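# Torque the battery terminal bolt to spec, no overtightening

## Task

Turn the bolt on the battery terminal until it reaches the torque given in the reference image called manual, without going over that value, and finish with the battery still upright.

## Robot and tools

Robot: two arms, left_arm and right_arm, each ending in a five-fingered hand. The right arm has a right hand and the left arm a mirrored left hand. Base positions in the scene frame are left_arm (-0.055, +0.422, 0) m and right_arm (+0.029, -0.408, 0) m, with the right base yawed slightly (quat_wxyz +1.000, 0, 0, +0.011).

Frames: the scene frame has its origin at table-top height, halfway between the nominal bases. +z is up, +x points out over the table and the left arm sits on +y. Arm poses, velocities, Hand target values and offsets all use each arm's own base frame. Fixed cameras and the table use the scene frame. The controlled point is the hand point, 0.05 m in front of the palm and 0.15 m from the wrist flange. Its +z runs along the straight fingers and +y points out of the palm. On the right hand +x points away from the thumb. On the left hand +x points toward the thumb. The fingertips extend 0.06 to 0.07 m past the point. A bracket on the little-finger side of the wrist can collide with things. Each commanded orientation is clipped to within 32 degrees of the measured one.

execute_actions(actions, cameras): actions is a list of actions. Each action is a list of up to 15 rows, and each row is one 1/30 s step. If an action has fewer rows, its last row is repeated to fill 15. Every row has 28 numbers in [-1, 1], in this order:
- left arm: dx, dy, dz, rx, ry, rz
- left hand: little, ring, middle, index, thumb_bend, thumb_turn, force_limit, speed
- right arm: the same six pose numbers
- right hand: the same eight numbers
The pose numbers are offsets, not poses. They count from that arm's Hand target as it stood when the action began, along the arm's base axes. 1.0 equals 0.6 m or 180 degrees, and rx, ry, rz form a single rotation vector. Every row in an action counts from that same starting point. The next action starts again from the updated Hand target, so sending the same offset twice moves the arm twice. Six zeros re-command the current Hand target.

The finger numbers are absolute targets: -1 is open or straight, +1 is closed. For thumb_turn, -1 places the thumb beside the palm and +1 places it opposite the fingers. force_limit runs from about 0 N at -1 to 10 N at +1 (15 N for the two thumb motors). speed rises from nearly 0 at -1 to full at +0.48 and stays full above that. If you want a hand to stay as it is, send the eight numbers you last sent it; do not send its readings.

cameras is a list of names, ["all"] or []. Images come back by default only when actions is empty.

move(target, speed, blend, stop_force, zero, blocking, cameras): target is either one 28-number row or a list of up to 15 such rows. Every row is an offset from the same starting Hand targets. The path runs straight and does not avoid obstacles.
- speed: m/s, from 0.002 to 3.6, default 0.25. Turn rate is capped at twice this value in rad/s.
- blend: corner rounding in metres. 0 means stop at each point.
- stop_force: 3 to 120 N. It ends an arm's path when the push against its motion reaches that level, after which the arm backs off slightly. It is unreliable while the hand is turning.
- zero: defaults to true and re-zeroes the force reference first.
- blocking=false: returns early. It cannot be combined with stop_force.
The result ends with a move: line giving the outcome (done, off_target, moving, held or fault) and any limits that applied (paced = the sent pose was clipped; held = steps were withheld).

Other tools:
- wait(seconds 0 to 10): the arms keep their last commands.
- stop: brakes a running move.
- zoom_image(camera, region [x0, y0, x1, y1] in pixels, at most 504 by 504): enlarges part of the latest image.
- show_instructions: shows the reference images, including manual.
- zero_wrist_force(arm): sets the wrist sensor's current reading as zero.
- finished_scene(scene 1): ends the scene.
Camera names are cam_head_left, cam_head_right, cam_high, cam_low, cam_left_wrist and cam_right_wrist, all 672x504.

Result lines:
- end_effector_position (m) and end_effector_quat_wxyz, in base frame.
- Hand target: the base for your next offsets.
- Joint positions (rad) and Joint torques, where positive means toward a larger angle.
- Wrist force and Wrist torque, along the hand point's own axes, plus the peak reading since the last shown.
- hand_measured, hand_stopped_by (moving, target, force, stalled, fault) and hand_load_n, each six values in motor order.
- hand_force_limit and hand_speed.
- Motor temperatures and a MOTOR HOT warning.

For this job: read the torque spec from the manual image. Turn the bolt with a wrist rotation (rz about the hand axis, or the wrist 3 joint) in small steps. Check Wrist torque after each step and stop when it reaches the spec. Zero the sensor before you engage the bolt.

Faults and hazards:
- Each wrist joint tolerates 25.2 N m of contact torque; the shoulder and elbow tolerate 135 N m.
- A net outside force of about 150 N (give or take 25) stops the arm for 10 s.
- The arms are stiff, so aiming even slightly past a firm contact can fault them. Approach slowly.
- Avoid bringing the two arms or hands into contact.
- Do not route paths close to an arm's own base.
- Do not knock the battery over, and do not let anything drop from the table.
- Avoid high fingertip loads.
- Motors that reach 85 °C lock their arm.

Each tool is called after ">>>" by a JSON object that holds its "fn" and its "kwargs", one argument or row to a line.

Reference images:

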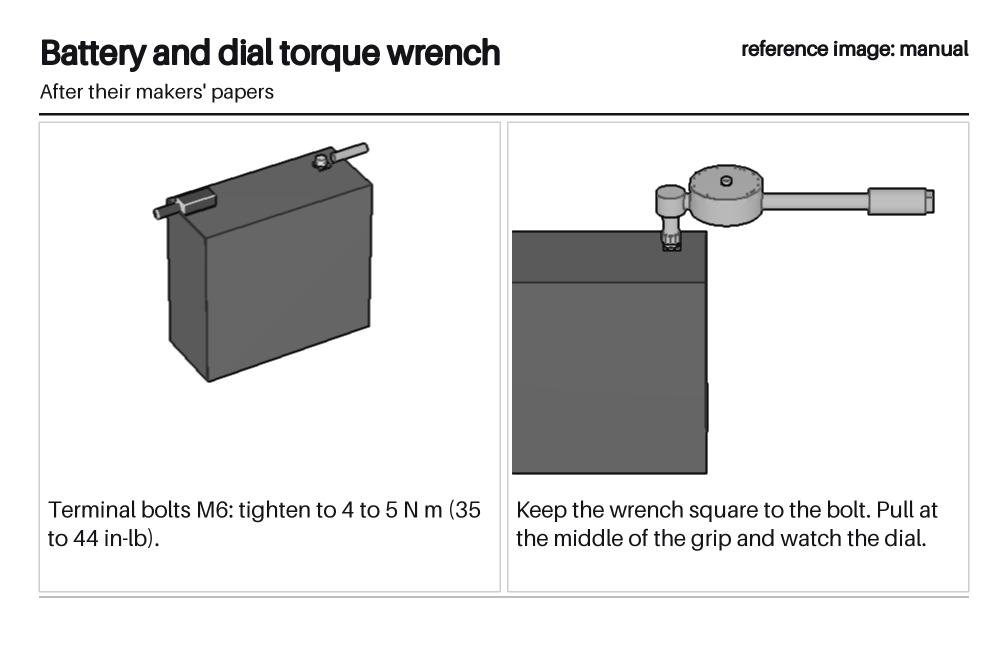

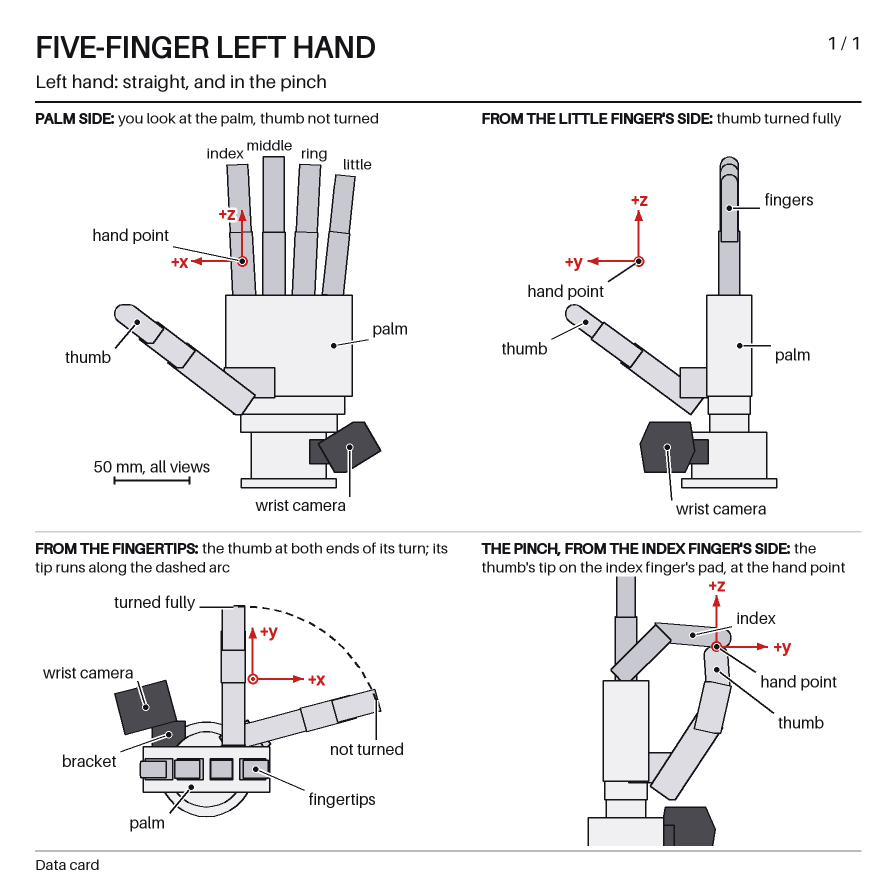

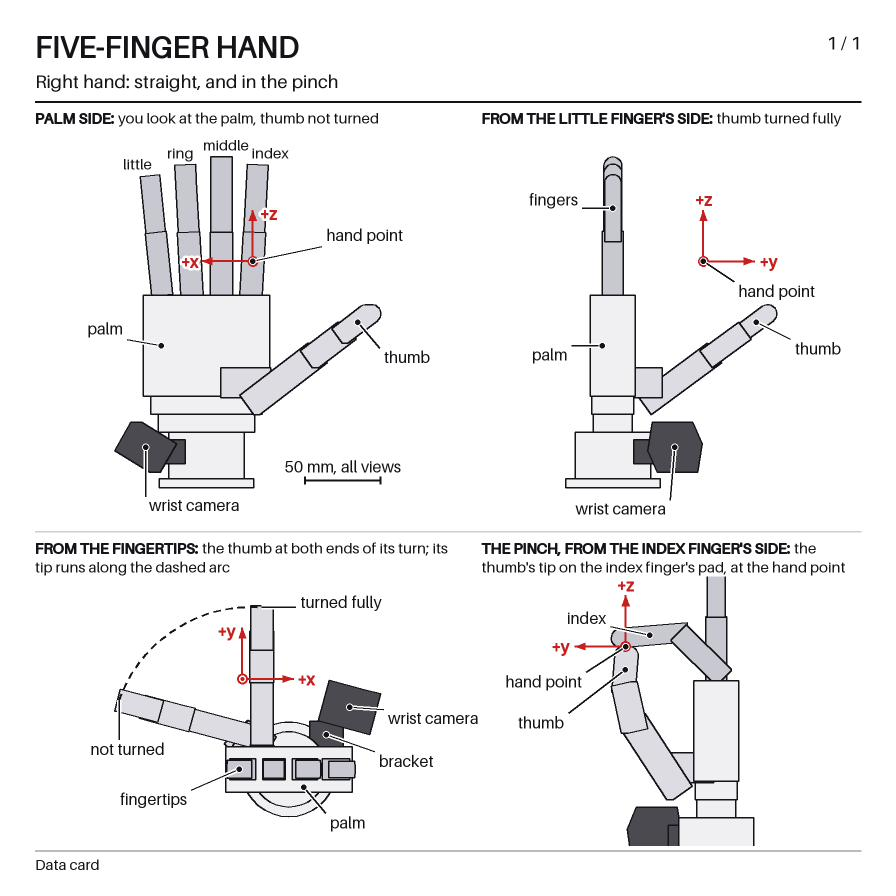

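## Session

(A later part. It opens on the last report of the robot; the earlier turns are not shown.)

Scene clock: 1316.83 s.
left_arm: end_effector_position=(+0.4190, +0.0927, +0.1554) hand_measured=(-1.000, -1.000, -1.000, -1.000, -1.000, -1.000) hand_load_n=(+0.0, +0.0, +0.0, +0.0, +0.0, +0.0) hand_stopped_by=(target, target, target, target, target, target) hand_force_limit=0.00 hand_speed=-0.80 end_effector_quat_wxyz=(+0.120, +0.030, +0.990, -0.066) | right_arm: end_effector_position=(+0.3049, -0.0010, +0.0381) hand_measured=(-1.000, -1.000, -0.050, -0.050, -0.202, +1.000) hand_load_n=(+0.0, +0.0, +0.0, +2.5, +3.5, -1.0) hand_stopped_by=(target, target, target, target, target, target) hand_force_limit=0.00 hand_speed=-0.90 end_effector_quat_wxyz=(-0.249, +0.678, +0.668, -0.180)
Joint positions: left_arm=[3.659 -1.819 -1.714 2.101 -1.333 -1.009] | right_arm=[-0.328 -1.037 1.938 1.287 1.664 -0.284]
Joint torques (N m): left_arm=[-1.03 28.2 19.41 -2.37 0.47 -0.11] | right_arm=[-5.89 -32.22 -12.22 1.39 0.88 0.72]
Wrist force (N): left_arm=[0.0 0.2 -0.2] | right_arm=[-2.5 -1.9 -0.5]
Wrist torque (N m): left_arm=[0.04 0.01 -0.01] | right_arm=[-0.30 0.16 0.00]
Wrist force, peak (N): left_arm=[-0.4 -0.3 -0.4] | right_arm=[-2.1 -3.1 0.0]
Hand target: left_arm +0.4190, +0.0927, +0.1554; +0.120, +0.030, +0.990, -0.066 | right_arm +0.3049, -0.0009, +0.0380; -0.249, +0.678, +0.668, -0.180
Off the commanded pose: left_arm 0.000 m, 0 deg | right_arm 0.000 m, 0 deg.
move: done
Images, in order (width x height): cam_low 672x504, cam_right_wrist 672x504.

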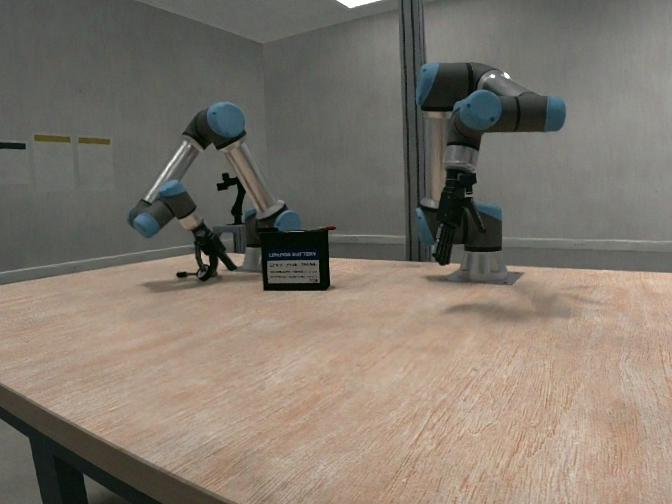

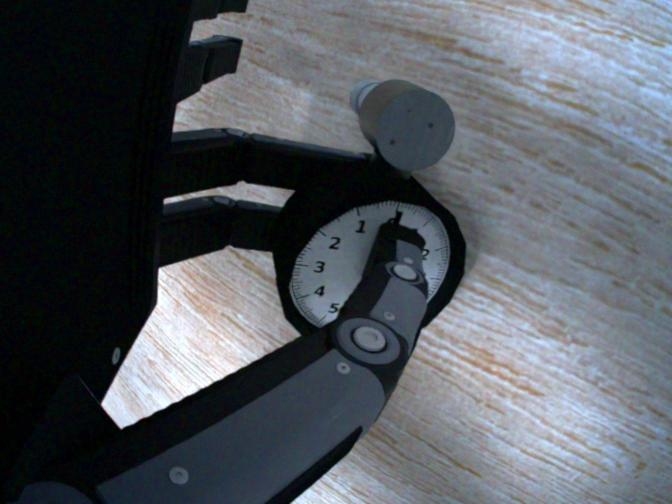

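>>> {"fn": "move", "kwargs": {
  "target": [
    [0,0,0,0,0,0,-1,-1,-1,-1,-1,-1,0,-0.8,0,0,0,0,0,0,-1,-1,0.05,-0.02,-0.18,1,-0.1,-0.9]
  ],
  "speed": 0.05,
  "cameras": ["cam_right_wrist"]
}}

Scene clock: 1320.53 s.
left_arm: end_effector_position=(+0.4190, +0.0927, +0.1554) hand_measured=(-1.000, -1.000, -1.000, -1.000, -1.000, -1.000) hand_load_n=(+0.0, +0.0, +0.0, +0.0, +0.0, +0.0) hand_stopped_by=(target, target, target, target, target, target) hand_force_limit=0.00 hand_speed=-0.80 end_effector_quat_wxyz=(+0.120, +0.030, +0.990, -0.066) | right_arm: end_effector_position=(+0.3049, -0.0009, +0.0380) hand_measured=(-1.000, -1.000, -0.026, -0.034, -0.198, +1.000) hand_load_n=(+0.0, +0.0, +7.5, +4.5, +8.0, -0.5) hand_stopped_by=(target, target, force, force, force, target) hand_force_limit=-0.10 hand_speed=-0.90 end_effector_quat_wxyz=(-0.249, +0.678, +0.668, -0.180)
Joint positions: left_arm=[3.659 -1.819 -1.714 2.101 -1.333 -1.009] | right_arm=[-0.328 -1.037 1.938 1.287 1.664 -0.284]
Joint torques (N m): left_arm=[-0.67 26.8 19.1 -2.36 0.49 -0.1] | right_arm=[-5.75 -20.98 -7.41 1.31 -1.13 0.83]
Wrist force (N): left_arm=[-0.1 0.1 -0.2] | right_arm=[-2.1 -4.7 -0.8]
Wrist torque (N m): left_arm=[0.02 0.01 0.00] | right_arm=[-0.31 0.18 -0.03]
Wrist force, peak (N): left_arm=[-0.3 0.2 -0.5] | right_arm=[-2.3 -5.1 -1.0]
Hand target: left_arm +0.4190, +0.0927, +0.1554; +0.120, +0.030, +0.990, -0.066 | right_arm +0.3049, -0.0009, +0.0380; -0.249, +0.678, +0.668, -0.180
Off the commanded pose: left_arm 0.000 m, 0 deg | right_arm 0.000 m, 0 deg.
move: done
Images, in order (width x height): cam_right_wrist 672x504.

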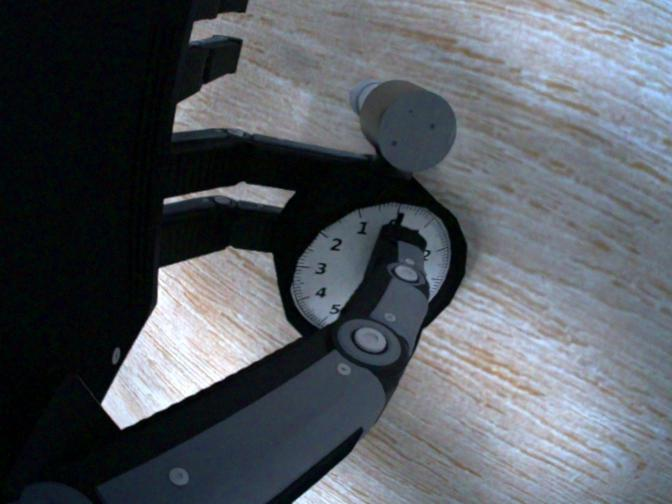

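>>> {"fn": "move", "kwargs": {
  "target": [
    [0,0,0,0,0,0,-1,-1,-1,-1,-1,-1,0,-0.8,0,0,0.018,0,0,0,-1,-1,0.05,-0.02,-0.18,1,-0.1,-0.9]
  ],
  "speed": 0.03,
  "cameras": ["cam_right_wrist","cam_low"]
}}

>>> {"fn": "zoom_image", "kwargs": {
  "camera": "cam_low",
  "region": [160, 210, 260, 290]
}}

Scene clock: 1325.33 s.
left_arm: end_effector_position=(+0.4190, +0.0927, +0.1554) hand_measured=(-1.000, -1.000, -1.000, -1.000, -1.000, -1.000) hand_load_n=(+0.0, +0.0, +0.0, +0.0, -0.5, +0.0) hand_stopped_by=(target, target, target, target, target, target) hand_force_limit=0.00 hand_speed=-0.80 end_effector_quat_wxyz=(+0.120, +0.030, +0.990, -0.066) | right_arm: end_effector_position=(+0.3049, -0.0010, +0.0490) hand_measured=(-1.000, -1.000, -0.026, -0.034, -0.198, +1.000) hand_load_n=(+0.0, +0.0, +7.5, +5.0, +9.0, +0.5) hand_stopped_by=(target, target, force, force, force, target) hand_force_limit=-0.10 hand_speed=-0.90 end_effector_quat_wxyz=(-0.249, +0.678, +0.668, -0.180)
Joint positions: left_arm=[3.659 -1.819 -1.714 2.101 -1.333 -1.009] | right_arm=[-0.328 -1.058 1.933 1.313 1.664 -0.284]
Joint torques (N m): left_arm=[-0.71 27.91 19.9 -2.39 0.75 0.14] | right_arm=[-5.85 -21.75 -10.41 1.5 -1.1 0.68]
Wrist force (N): left_arm=[0.0 0.1 -0.2] | right_arm=[-2.0 1.6 3.5]
Wrist torque (N m): left_arm=[0.03 -0.01 0.00] | right_arm=[-0.05 0.18 0.01]
Wrist force, peak (N): left_arm=[-0.5 0.1 -0.4] | right_arm=[-2.0 -5.3 -1.0]
Hand target: left_arm +0.4190, +0.0927, +0.1554; +0.120, +0.030, +0.990, -0.066 | right_arm +0.3049, -0.0009, +0.0488; -0.249, +0.678, +0.668, -0.180
Off the commanded pose: left_arm 0.000 m, 0 deg | right_arm 0.000 m, 0 deg.
move: done
Images, in order (width x height): cam_low 672x504, cam_right_wrist 672x504.

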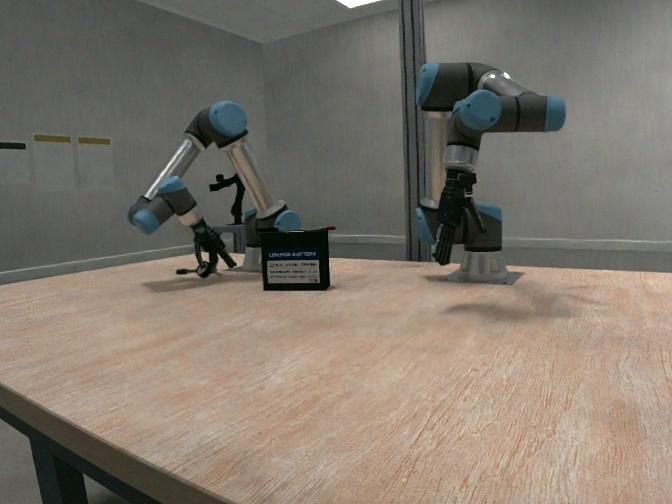

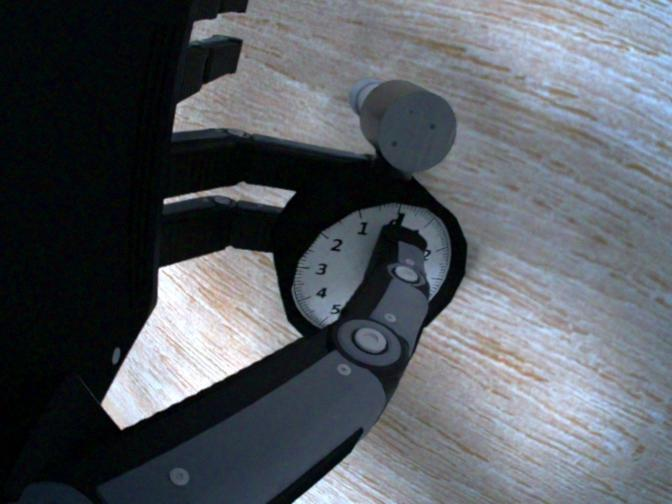

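Scaled by 5.040.

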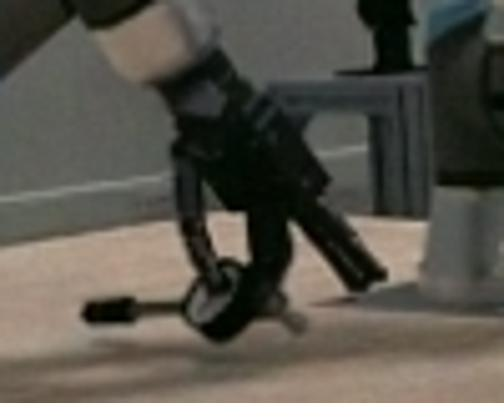

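>>> {"fn": "move", "kwargs": {
  "target": [
    [0,0,0,0,0,0,-1,-1,-1,-1,-1,-1,0,-0.8,0,0,0.10,0,0,0,-1,-1,0.05,-0.02,-0.18,1,-0.1,-0.9],
    [0,0,0,0,0,0,-1,-1,-1,-1,-1,-1,0,-0.8,0,0,0.12,-0.0053,-0.1267,-0.0115,-1,-1,0.05,-0.02,-0.18,1,-0.1,-0.9]
  ],
  "speed": 0.08,
  "cameras": ["cam_right_wrist","cam_low"]
}}

>>> {"fn": "zoom_image", "kwargs": {
  "camera": "cam_low",
  "region": [140, 190, 260, 290]
}}

Scene clock: 1340.43 s.
left_arm: end_effector_position=(+0.4190, +0.0927, +0.1554) hand_measured=(-1.000, -1.000, -1.000, -1.000, -1.000, -1.000) hand_load_n=(+0.0, +0.0, +0.0, +0.0, +0.0, +0.0) hand_stopped_by=(target, target, target, target, target, target) hand_force_limit=0.00 hand_speed=-0.80 end_effector_quat_wxyz=(+0.120, +0.030, +0.990, -0.066) | right_arm: end_effector_position=(+0.3049, -0.0009, +0.1209) hand_measured=(-1.000, -1.000, -0.026, -0.034, -0.198, +1.000) hand_load_n=(+0.0, +0.0, +7.5, +6.0, +8.5, +0.5) hand_stopped_by=(target, target, force, force, force, target) hand_force_limit=-0.10 hand_speed=-0.90 end_effector_quat_wxyz=(-0.109, +0.714, +0.690, -0.043)
Joint positions: left_arm=[3.659 -1.819 -1.714 2.101 -1.333 -1.009] | right_arm=[-0.436 -1.459 2.08 1.185 1.573 -0.403]
Joint torques (N m): left_arm=[-0.89 28.34 20.17 -2.36 0.67 0.18] | right_arm=[9.62 -8.86 -21.74 4.08 2.03 1.37]
Wrist force (N): left_arm=[-0.3 0.1 0.2] | right_arm=[-1.8 0.8 4.0]
Wrist torque (N m): left_arm=[0.01 0.05 -0.02] | right_arm=[0.03 0.17 0.02]
Wrist force, peak (N): left_arm=[-0.6 0.2 -0.3] | right_arm=[-1.9 1.9 4.4]
Hand target: left_arm +0.4190, +0.0927, +0.1554; +0.120, +0.030, +0.990, -0.066 | right_arm +0.3049, -0.0009, +0.1208; -0.109, +0.714, +0.690, -0.043
Off the commanded pose: left_arm 0.000 m, 0 deg | right_arm 0.000 m, 0 deg.
move: done
Images, in order (width x height): cam_low 672x504, cam_right_wrist 672x504.

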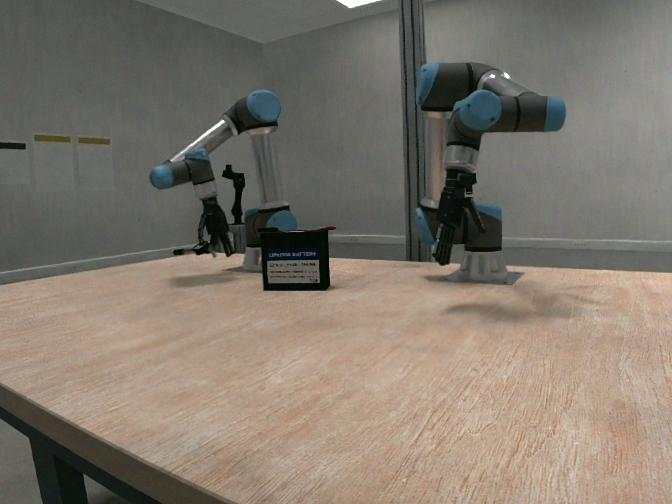

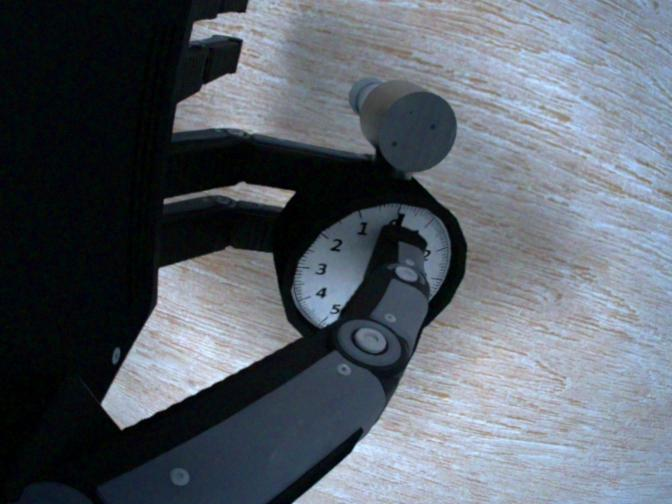

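Scaled by 4.200.

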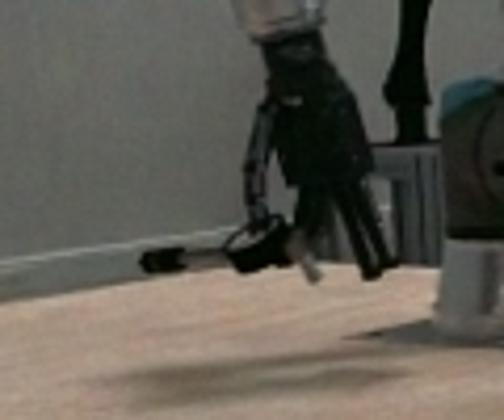

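>>> {"fn": "zoom_image", "kwargs": {
  "camera": "cam_right_wrist",
  "region": [270, 60, 480, 360]
}}

Scaled by 1.680 from the camera's 672x504 image, which has a finer 960x720 frame.

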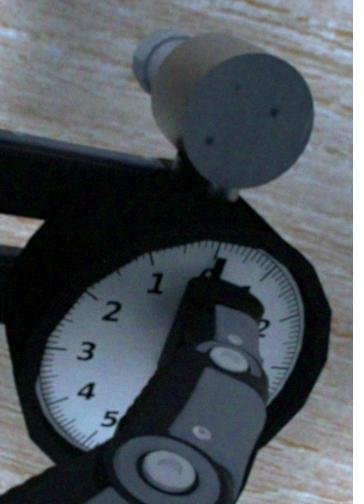

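>>> {"fn": "move", "kwargs": {
  "target": [
    [0,0,0,0,0,0,-1,-1,-1,-1,-1,-1,0,-0.8,0,0,0.05,-0.0058,-0.138,-0.0125,-1,-1,0.05,-0.02,-0.18,1,-0.1,-0.9]
  ],
  "speed": 0.12,
  "cameras": ["cam_right_wrist","cam_low"]
}}

>>> {"fn": "zoom_image", "kwargs": {
  "camera": "cam_low",
  "region": [160, 190, 240, 270]
}}

Scene clock: 1384.37 s.
left_arm: end_effector_position=(+0.4190, +0.0927, +0.1554) hand_measured=(-1.000, -1.000, -1.000, -1.000, -1.000, -1.000) hand_load_n=(+0.0, +0.0, +0.0, +0.0, +0.0, +0.0) hand_stopped_by=(target, target, target, target, target, target) hand_force_limit=0.00 hand_speed=-0.80 end_effector_quat_wxyz=(+0.120, +0.030, +0.990, -0.066) | right_arm: end_effector_position=(+0.3049, -0.0010, +0.1508) hand_measured=(-1.000, -1.000, -0.026, -0.034, -0.198, +1.000) hand_load_n=(+0.0, +0.0, +7.5, +6.5, +8.5, +1.0) hand_stopped_by=(target, target, force, force, force, target) hand_force_limit=-0.10 hand_speed=-0.90 end_effector_quat_wxyz=(+0.047, +0.721, +0.683, +0.107)
Joint positions: left_arm=[3.659 -1.819 -1.714 2.101 -1.333 -1.009] | right_arm=[-0.69 -1.836 2.303 0.982 1.37 -0.624]
Joint torques (N m): left_arm=[-0.95 27.77 20.18 -2.48 0.69 0.04] | right_arm=[5.45 0.96 -20.88 3.01 0.61 1.34]
Wrist force (N): left_arm=[0.0 -0.2 -0.3] | right_arm=[-1.8 -0.5 4.4]
Wrist torque (N m): left_arm=[-0.01 -0.01 0.01] | right_arm=[0.04 0.12 -0.08]
Wrist force, peak (N): left_arm=[-0.6 -0.1 0.1] | right_arm=[-1.8 -0.5 4.4]
Hand target: left_arm +0.4190, +0.0927, +0.1554; +0.120, +0.030, +0.990, -0.066 | right_arm +0.3049, -0.0009, +0.1508; +0.047, +0.721, +0.683, +0.107
Off the commanded pose: left_arm 0.000 m, 0 deg | right_arm 0.000 m, 0 deg.
move: done
Images, in order (width x height): cam_low 672x504, cam_right_wrist 672x504.

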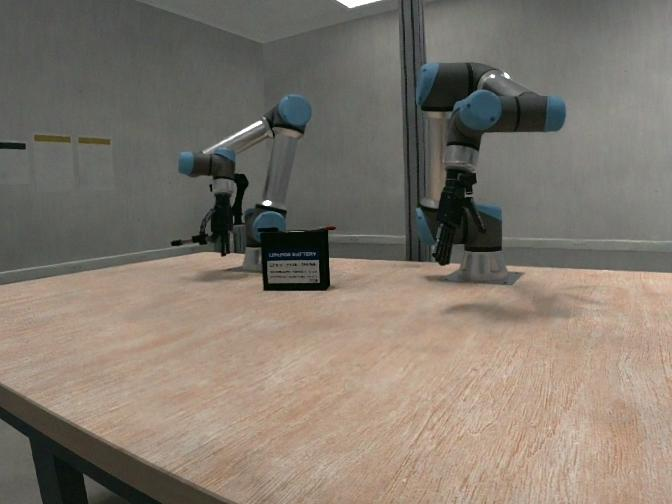

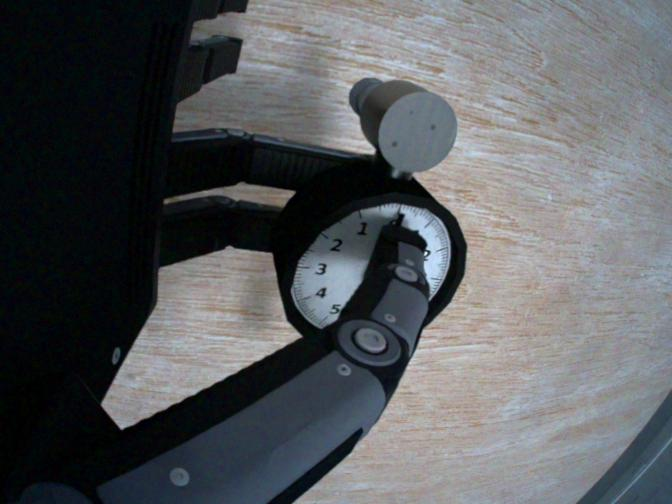

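Scaled by 6.300.

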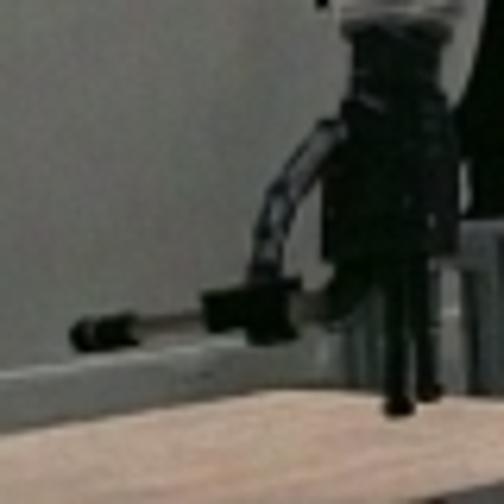

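>>> {"fn": "execute_actions", "kwargs": {
  "actions": [],
  "cameras": ["cam_low", "cam_right_wrist", "cam_head_left", "cam_high"]
}}

Scene clock: 1410.40 s.
left_arm: end_effector_position=(+0.4190, +0.0927, +0.1554) hand_measured=(-1.000, -1.000, -1.000, -1.000, -1.000, -1.000) hand_load_n=(+0.0, +0.0, +0.0, +0.0, +0.0, +0.0) hand_stopped_by=(target, target, target, target, target, target) hand_force_limit=0.00 hand_speed=-0.80 end_effector_quat_wxyz=(+0.120, +0.030, +0.990, -0.066) | right_arm: end_effector_position=(+0.3049, -0.0009, +0.1508) hand_measured=(-1.000, -1.000, -0.026, -0.034, -0.198, +1.000) hand_load_n=(+0.0, +0.0, +7.5, +6.5, +8.5, +1.0) hand_stopped_by=(target, target, force, force, force, target) hand_force_limit=-0.10 hand_speed=-0.90 end_effector_quat_wxyz=(+0.047, +0.721, +0.683, +0.107)
Joint positions: left_arm=[3.659 -1.819 -1.714 2.101 -1.333 -1.009] | right_arm=[-0.69 -1.836 2.303 0.982 1.37 -0.624]
Joint velocities: within noise
Joint torques (N m): left_arm=[-3.2 28.55 18.09 -2.53 0.62 -0.23] | right_arm=[8.06 6.34 -23.06 1.17 -1.67 -0.4]
Motor temperatures (°C): left_arm=[29 31 32 32 44 41] | right_arm=[33 35 33 39 33 42]
Wrist force (N): left_arm=[-0.2 0.0 -0.2] | right_arm=[-1.7 -0.3 4.1]
Wrist torque (N m): left_arm=[0.01 0.02 -0.01] | right_arm=[0.08 0.12 -0.07]
Wrist force, peak (N): left_arm=[-0.3 -0.5 -0.3] | right_arm=[-1.8 -0.2 4.4]
Hand target: left_arm +0.4190, +0.0927, +0.1554; +0.120, +0.030, +0.990, -0.066 | right_arm +0.3049, -0.0009, +0.1508; +0.047, +0.721, +0.683, +0.107
Off the commanded pose: left_arm 0.000 m, 0 deg | right_arm 0.000 m, 0 deg.
Images, in order (width x height): cam_head_left 672x504, cam_high 672x504, cam_low 672x504, cam_right_wrist 672x504.

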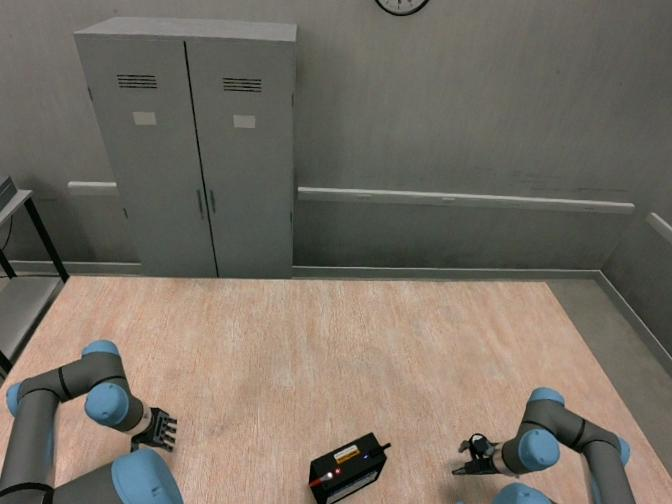

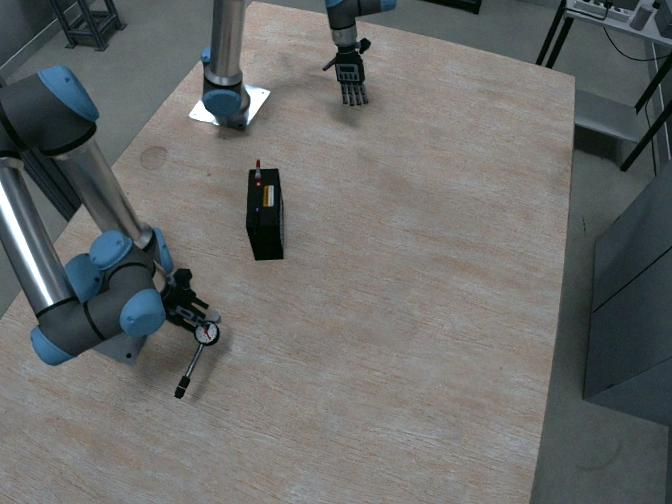

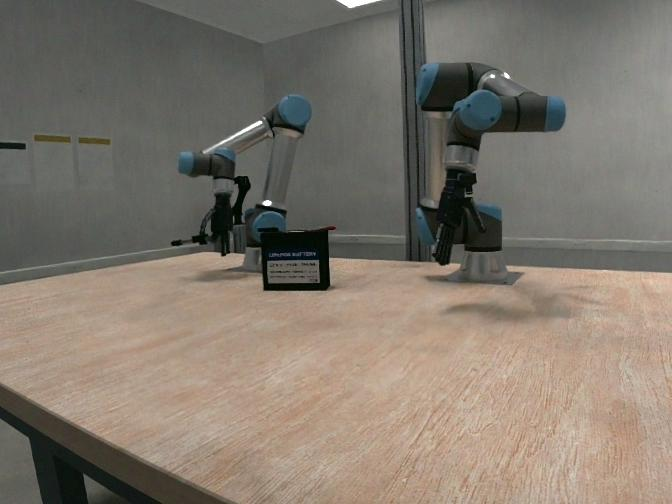

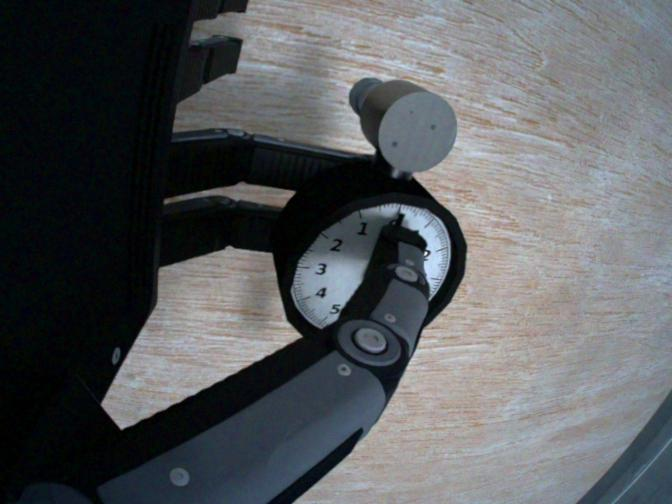

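>>> {"fn": "zoom_image", "kwargs": {
  "camera": "cam_right_wrist",
  "region": [260, 60, 500, 360]
}}

>>> {"fn": "zoom_image", "kwargs": {
  "camera": "cam_low",
  "region": [160, 190, 240, 270]
}}

>>> {"fn": "zoom_image", "kwargs": {
  "camera": "cam_high",
  "region": [150, 290, 240, 410]
}}

Scaled by 1.680 from the camera's 672x504 image, which has a finer 960x720 frame.

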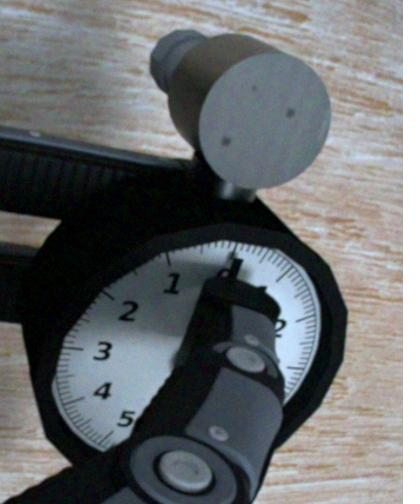

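Scaled by 6.300.

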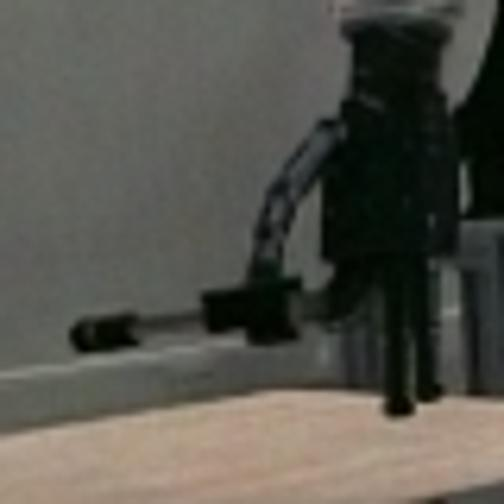

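Scaled by 4.200.

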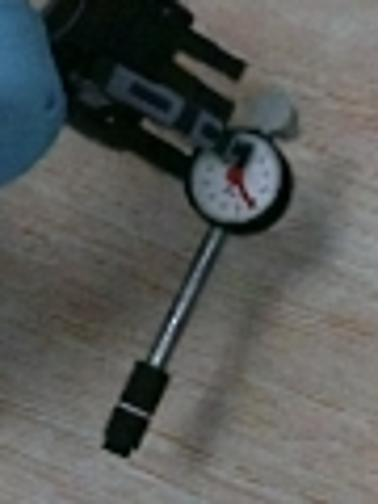

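>>> {"fn": "move", "kwargs": {
  "target": [0,0,0,0,0,0,-1,-1,-1,-1,-1,-1,0,-0.8,0,0,0.265,-0.0294,-0.0169,0,-1,-1,0.05,-0.02,-0.18,1,-0.1,-0.9],
  "speed": 0.12,
  "cameras": ["cam_low", "cam_right_wrist", "cam_head_left", "cam_high"]
}}

Scene clock: 1527.43 s.
left_arm: end_effector_position=(+0.4190, +0.0927, +0.1554) hand_measured=(-1.000, -1.000, -1.000, -1.000, -1.000, -1.000) hand_load_n=(+0.0, +0.0, +0.0, +0.0, +0.0, +0.0) hand_stopped_by=(target, target, target, target, target, target) hand_force_limit=0.00 hand_speed=-0.80 end_effector_quat_wxyz=(+0.120, +0.030, +0.990, -0.066) | right_arm: end_effector_position=(+0.3049, -0.0009, +0.3098) hand_measured=(-1.000, -1.000, -0.026, -0.034, -0.198, +1.000) hand_load_n=(+0.0, +0.0, +7.5, +6.0, +8.5, +1.0) hand_stopped_by=(target, target, force, force, force, target) hand_force_limit=-0.10 hand_speed=-0.90 end_effector_quat_wxyz=(+0.099, +0.715, +0.686, +0.095)
Joint positions: left_arm=[3.659 -1.819 -1.714 2.101 -1.333 -1.009] | right_arm=[-0.619 -1.978 1.967 1.351 1.422 -0.561]
Joint torques (N m): left_arm=[-0.22 27.87 18.56 -2.56 0.73 -0.08] | right_arm=[-8.81 9.41 -20.47 1.8 -1.74 -1.37]
Wrist force (N): left_arm=[0.0 0.0 -0.2] | right_arm=[-1.0 -0.6 3.9]
Wrist torque (N m): left_arm=[0.02 0.00 0.00] | right_arm=[0.07 0.05 -0.12]
Wrist force, peak (N): left_arm=[-0.7 -0.3 -0.3] | right_arm=[-1.8 -0.6 5.6]
Hand target: left_arm +0.4190, +0.0927, +0.1554; +0.120, +0.030, +0.990, -0.066 | right_arm +0.3049, -0.0009, +0.3098; +0.099, +0.715, +0.686, +0.095
Off the commanded pose: left_arm 0.000 m, 0 deg | right_arm 0.000 m, 0 deg.
move: done
Images, in order (width x height): cam_head_left 672x504, cam_high 672x504, cam_low 672x504, cam_right_wrist 672x504.

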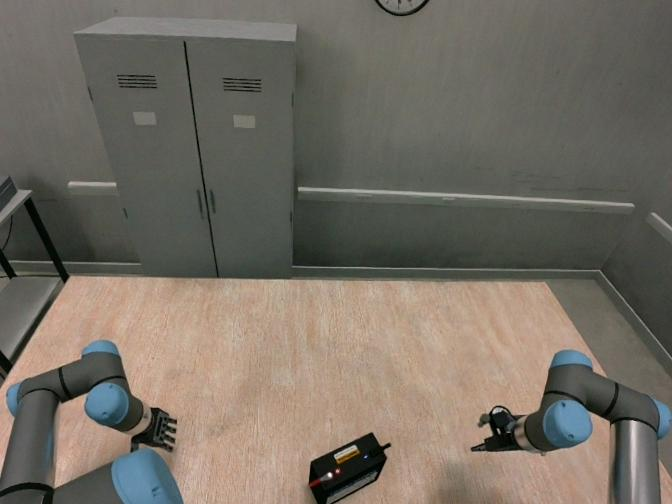

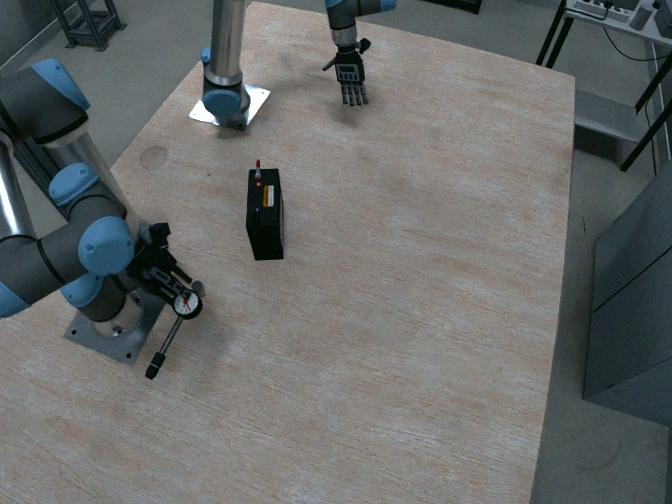

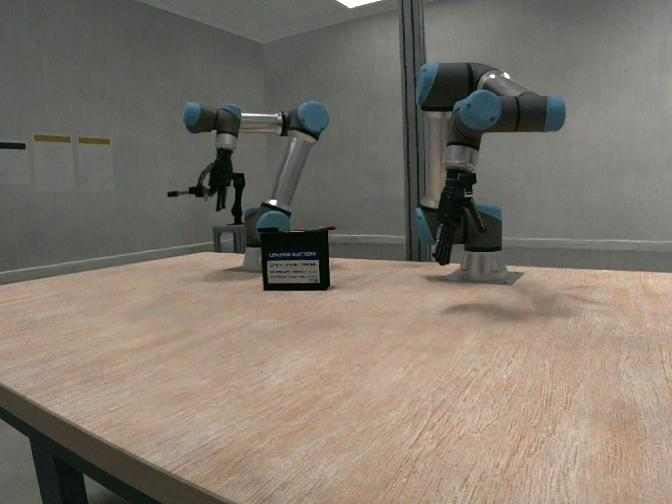

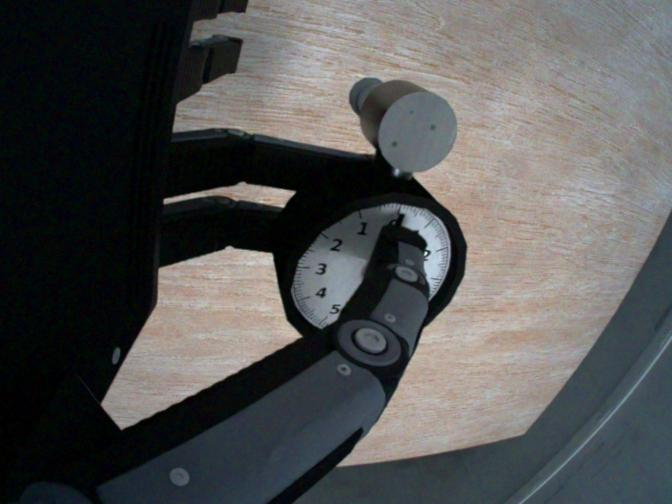

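>>> {"fn": "zoom_image", "kwargs": {
  "camera": "cam_low",
  "region": [155, 140, 245, 230]
}}

Scaled by 5.600.

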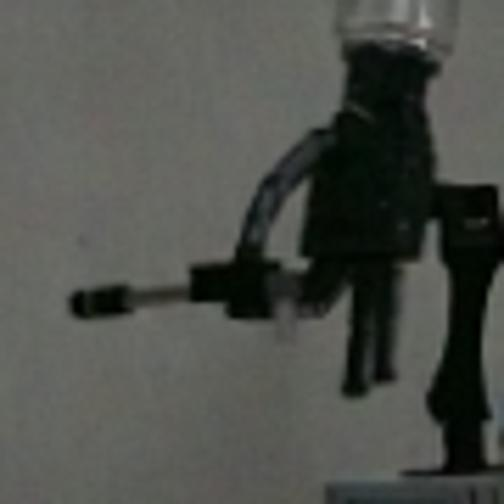

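>>> {"fn": "move", "kwargs": {
  "target": [0,0,0,0,0,0,-1,-1,-1,-1,-1,-1,0,-0.8,-0.0878,0.6262,0,0,0,0.151,-1,-1,0.05,-0.02,-0.18,1,-0.1,-0.9],
  "speed": 0.15,
  "cameras": ["cam_low", "cam_right_wrist", "cam_head_left", "cam_high"]
}}

Scene clock: 1538.97 s.
left_arm: end_effector_position=(+0.4190, +0.0927, +0.1554) hand_measured=(-1.000, -1.000, -1.000, -1.000, -1.000, -1.000) hand_load_n=(+0.0, +0.0, +0.0, +0.0, +0.0, +0.0) hand_stopped_by=(target, target, target, target, target, target) hand_force_limit=0.00 hand_speed=-0.80 end_effector_quat_wxyz=(+0.120, +0.030, +0.990, -0.066) | right_arm: end_effector_position=(+0.2522, +0.3747, +0.3098) hand_measured=(-1.000, -1.000, -0.026, -0.034, -0.198, +1.000) hand_load_n=(+0.0, +0.0, +7.5, +6.0, +8.5, +0.5) hand_stopped_by=(target, target, force, force, force, target) hand_force_limit=-0.10 hand_speed=-0.90 end_effector_quat_wxyz=(+0.074, +0.533, +0.835, +0.115)
Joint positions: left_arm=[3.659 -1.819 -1.714 2.101 -1.333 -1.009] | right_arm=[0.86 -1.448 1.512 1.256 1.683 0.412]
Joint torques (N m): left_arm=[-0.63 28.06 19.71 -2.5 0.78 0.08] | right_arm=[3.56 -31.42 -19.77 0.45 -0.69 -1.64]
Wrist force (N): left_arm=[-0.3 0.2 -0.2] | right_arm=[-1.0 -0.3 3.8]
Wrist torque (N m): left_arm=[0.04 0.05 -0.02] | right_arm=[0.10 0.04 -0.06]
Wrist force, peak (N): left_arm=[0.1 0.5 -0.3] | right_arm=[-2.7 0.0 4.1]
Hand target: left_arm +0.4190, +0.0927, +0.1554; +0.120, +0.030, +0.990, -0.066 | right_arm +0.2522, +0.3748, +0.3098; +0.074, +0.533, +0.835, +0.115
Off the commanded pose: left_arm 0.000 m, 0 deg | right_arm 0.000 m, 0 deg.
move: done
Images, in order (width x height): cam_head_left 672x504, cam_high 672x504, cam_low 672x504, cam_right_wrist 672x504.

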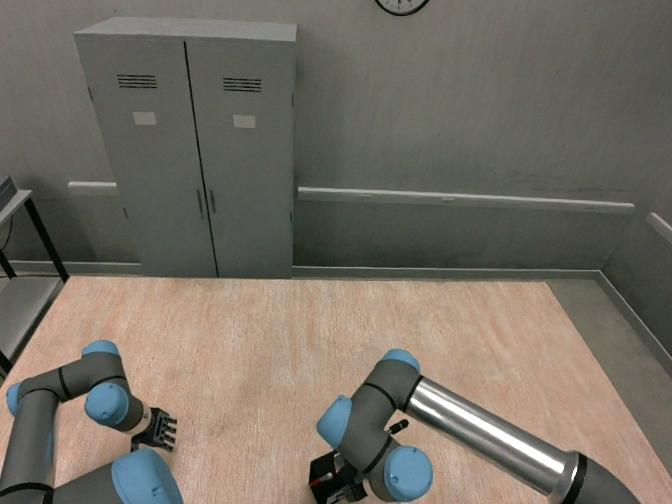

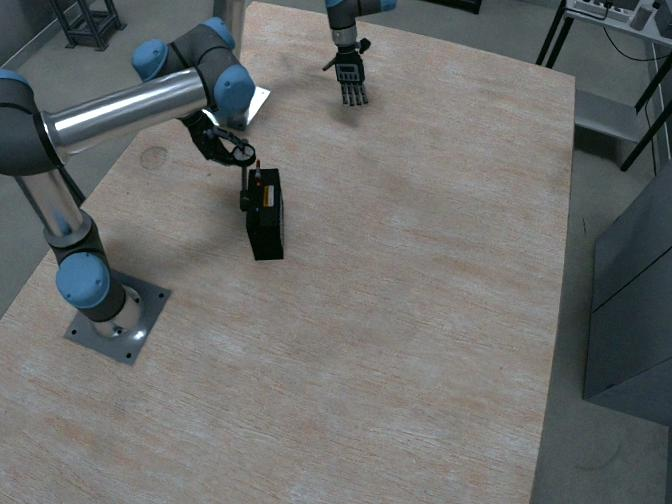

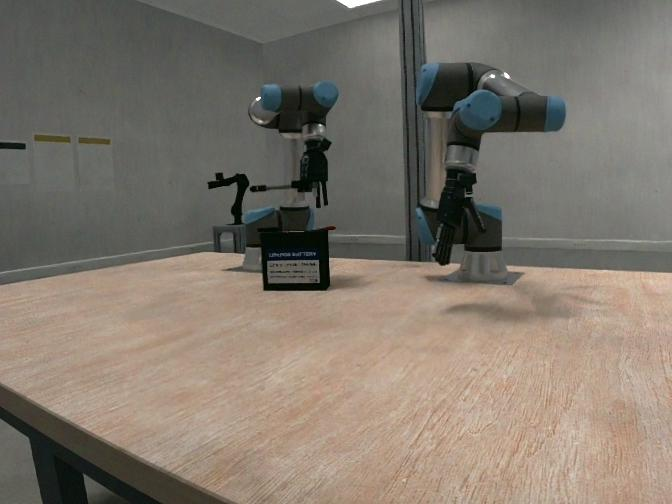

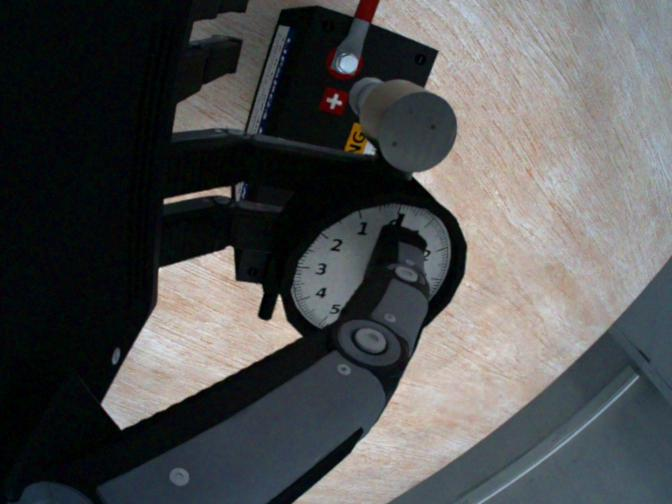

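>>> {"fn": "zoom_image", "kwargs": {
  "camera": "cam_right_wrist",
  "region": [240, 0, 480, 330]
}}

>>> {"fn": "zoom_image", "kwargs": {
  "camera": "cam_low",
  "region": [230, 120, 350, 240]
}}

Scaled by 1.527 from the camera's 672x504 image, which has a finer 960x720 frame.

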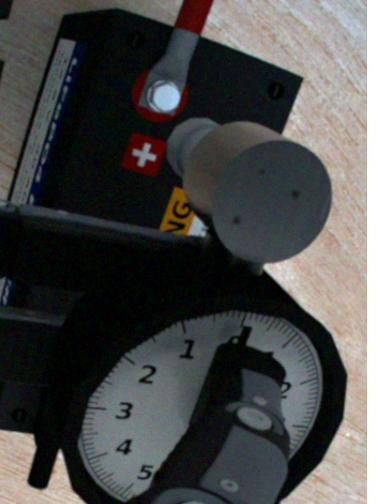

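Scaled by 4.200.

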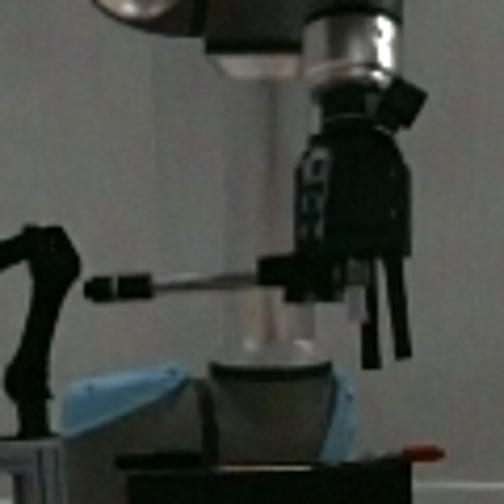

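>>> {"fn": "move", "kwargs": {
  "target": [0,0,0,0,0,0,-1,-1,-1,-1,-1,-1,0,-0.8,0.0063,0.0183,-0.0913,0,0,0,-1,-1,0.05,-0.02,-0.18,1,-0.1,-0.9],
  "speed": 0.08,
  "cameras": ["cam_low", "cam_right_wrist"]
}}

>>> {"fn": "zoom_image", "kwargs": {
  "camera": "cam_right_wrist",
  "region": [180, 0, 460, 250]
}}

>>> {"fn": "zoom_image", "kwargs": {
  "camera": "cam_low",
  "region": [240, 150, 350, 260]
}}

Scene clock: 1608.60 s.
left_arm: end_effector_position=(+0.4190, +0.0927, +0.1554) hand_measured=(-1.000, -1.000, -1.000, -1.000, -1.000, -1.000) hand_load_n=(+0.0, +0.0, +0.0, +0.0, +0.0, +0.0) hand_stopped_by=(target, target, target, target, target, target) hand_force_limit=0.00 hand_speed=-0.80 end_effector_quat_wxyz=(+0.120, +0.030, +0.990, -0.066) | right_arm: end_effector_position=(+0.2560, +0.3858, +0.2550) hand_measured=(-1.000, -1.000, -0.026, -0.034, -0.198, +1.000) hand_load_n=(+0.0, +0.0, +7.5, +6.0, +8.5, +1.0) hand_stopped_by=(target, target, force, force, force, target) hand_force_limit=-0.10 hand_speed=-0.90 end_effector_quat_wxyz=(+0.074, +0.533, +0.835, +0.115)
Joint positions: left_arm=[3.659 -1.819 -1.714 2.101 -1.333 -1.009] | right_arm=[0.872 -1.402 1.6 1.123 1.686 0.424]
Joint torques (N m): left_arm=[-0.99 28.13 20.21 -2.45 0.8 -0.34] | right_arm=[-5.89 -41.64 -22.15 2.07 1.39 -0.82]
Wrist force (N): left_arm=[-0.2 0.2 -0.3] | right_arm=[-1.1 -0.1 4.2]
Wrist torque (N m): left_arm=[0.04 0.02 -0.01] | right_arm=[0.11 0.05 -0.12]
Wrist force, peak (N): left_arm=[-0.5 -0.1 -0.3] | right_arm=[-1.0 -0.3 5.3]
Hand target: left_arm +0.4190, +0.0927, +0.1554; +0.120, +0.030, +0.990, -0.066 | right_arm +0.2560, +0.3858, +0.2551; +0.074, +0.533, +0.835, +0.115
Off the commanded pose: left_arm 0.000 m, 0 deg | right_arm 0.000 m, 0 deg.
move: done
Images, in order (width x height): cam_low 672x504, cam_right_wrist 672x504.

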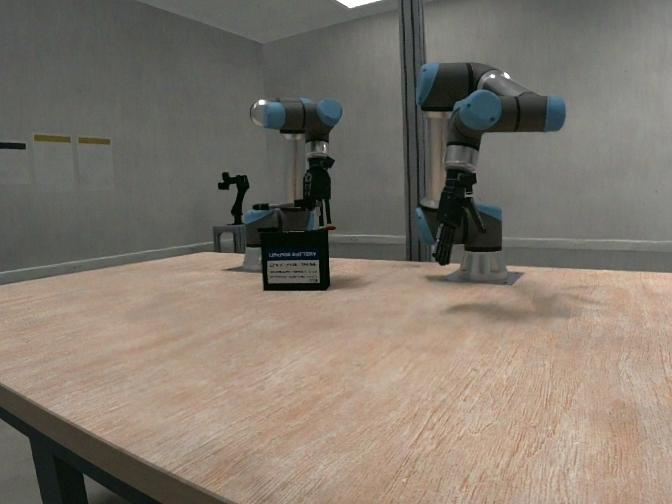

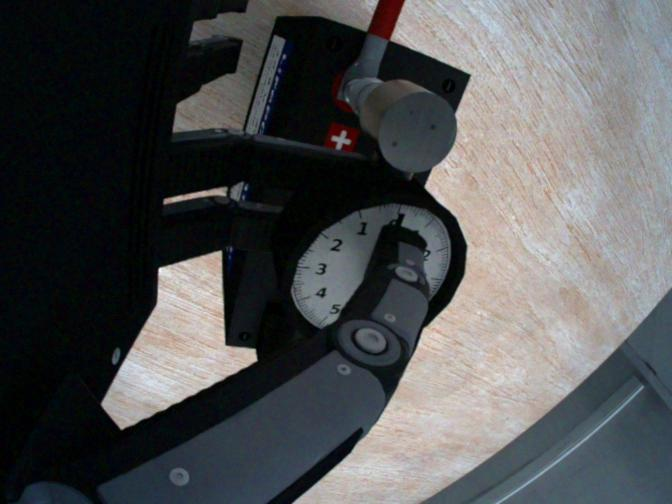

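Scaled by 1.800 from the camera's 672x504 image, which has a finer 960x720 frame.

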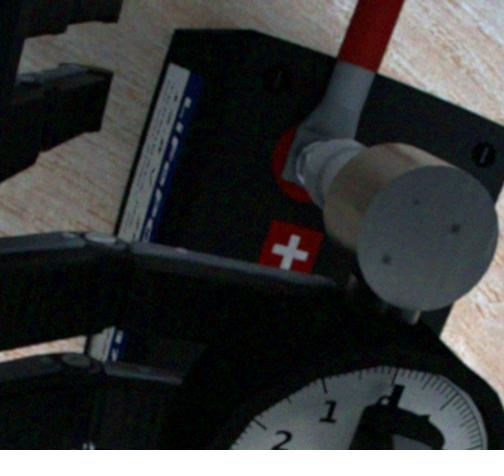

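Scaled by 4.582.

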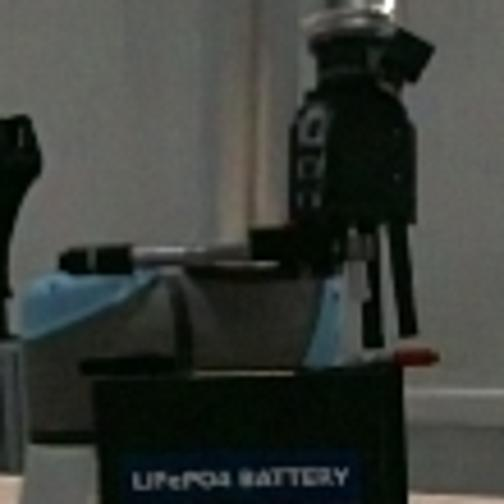

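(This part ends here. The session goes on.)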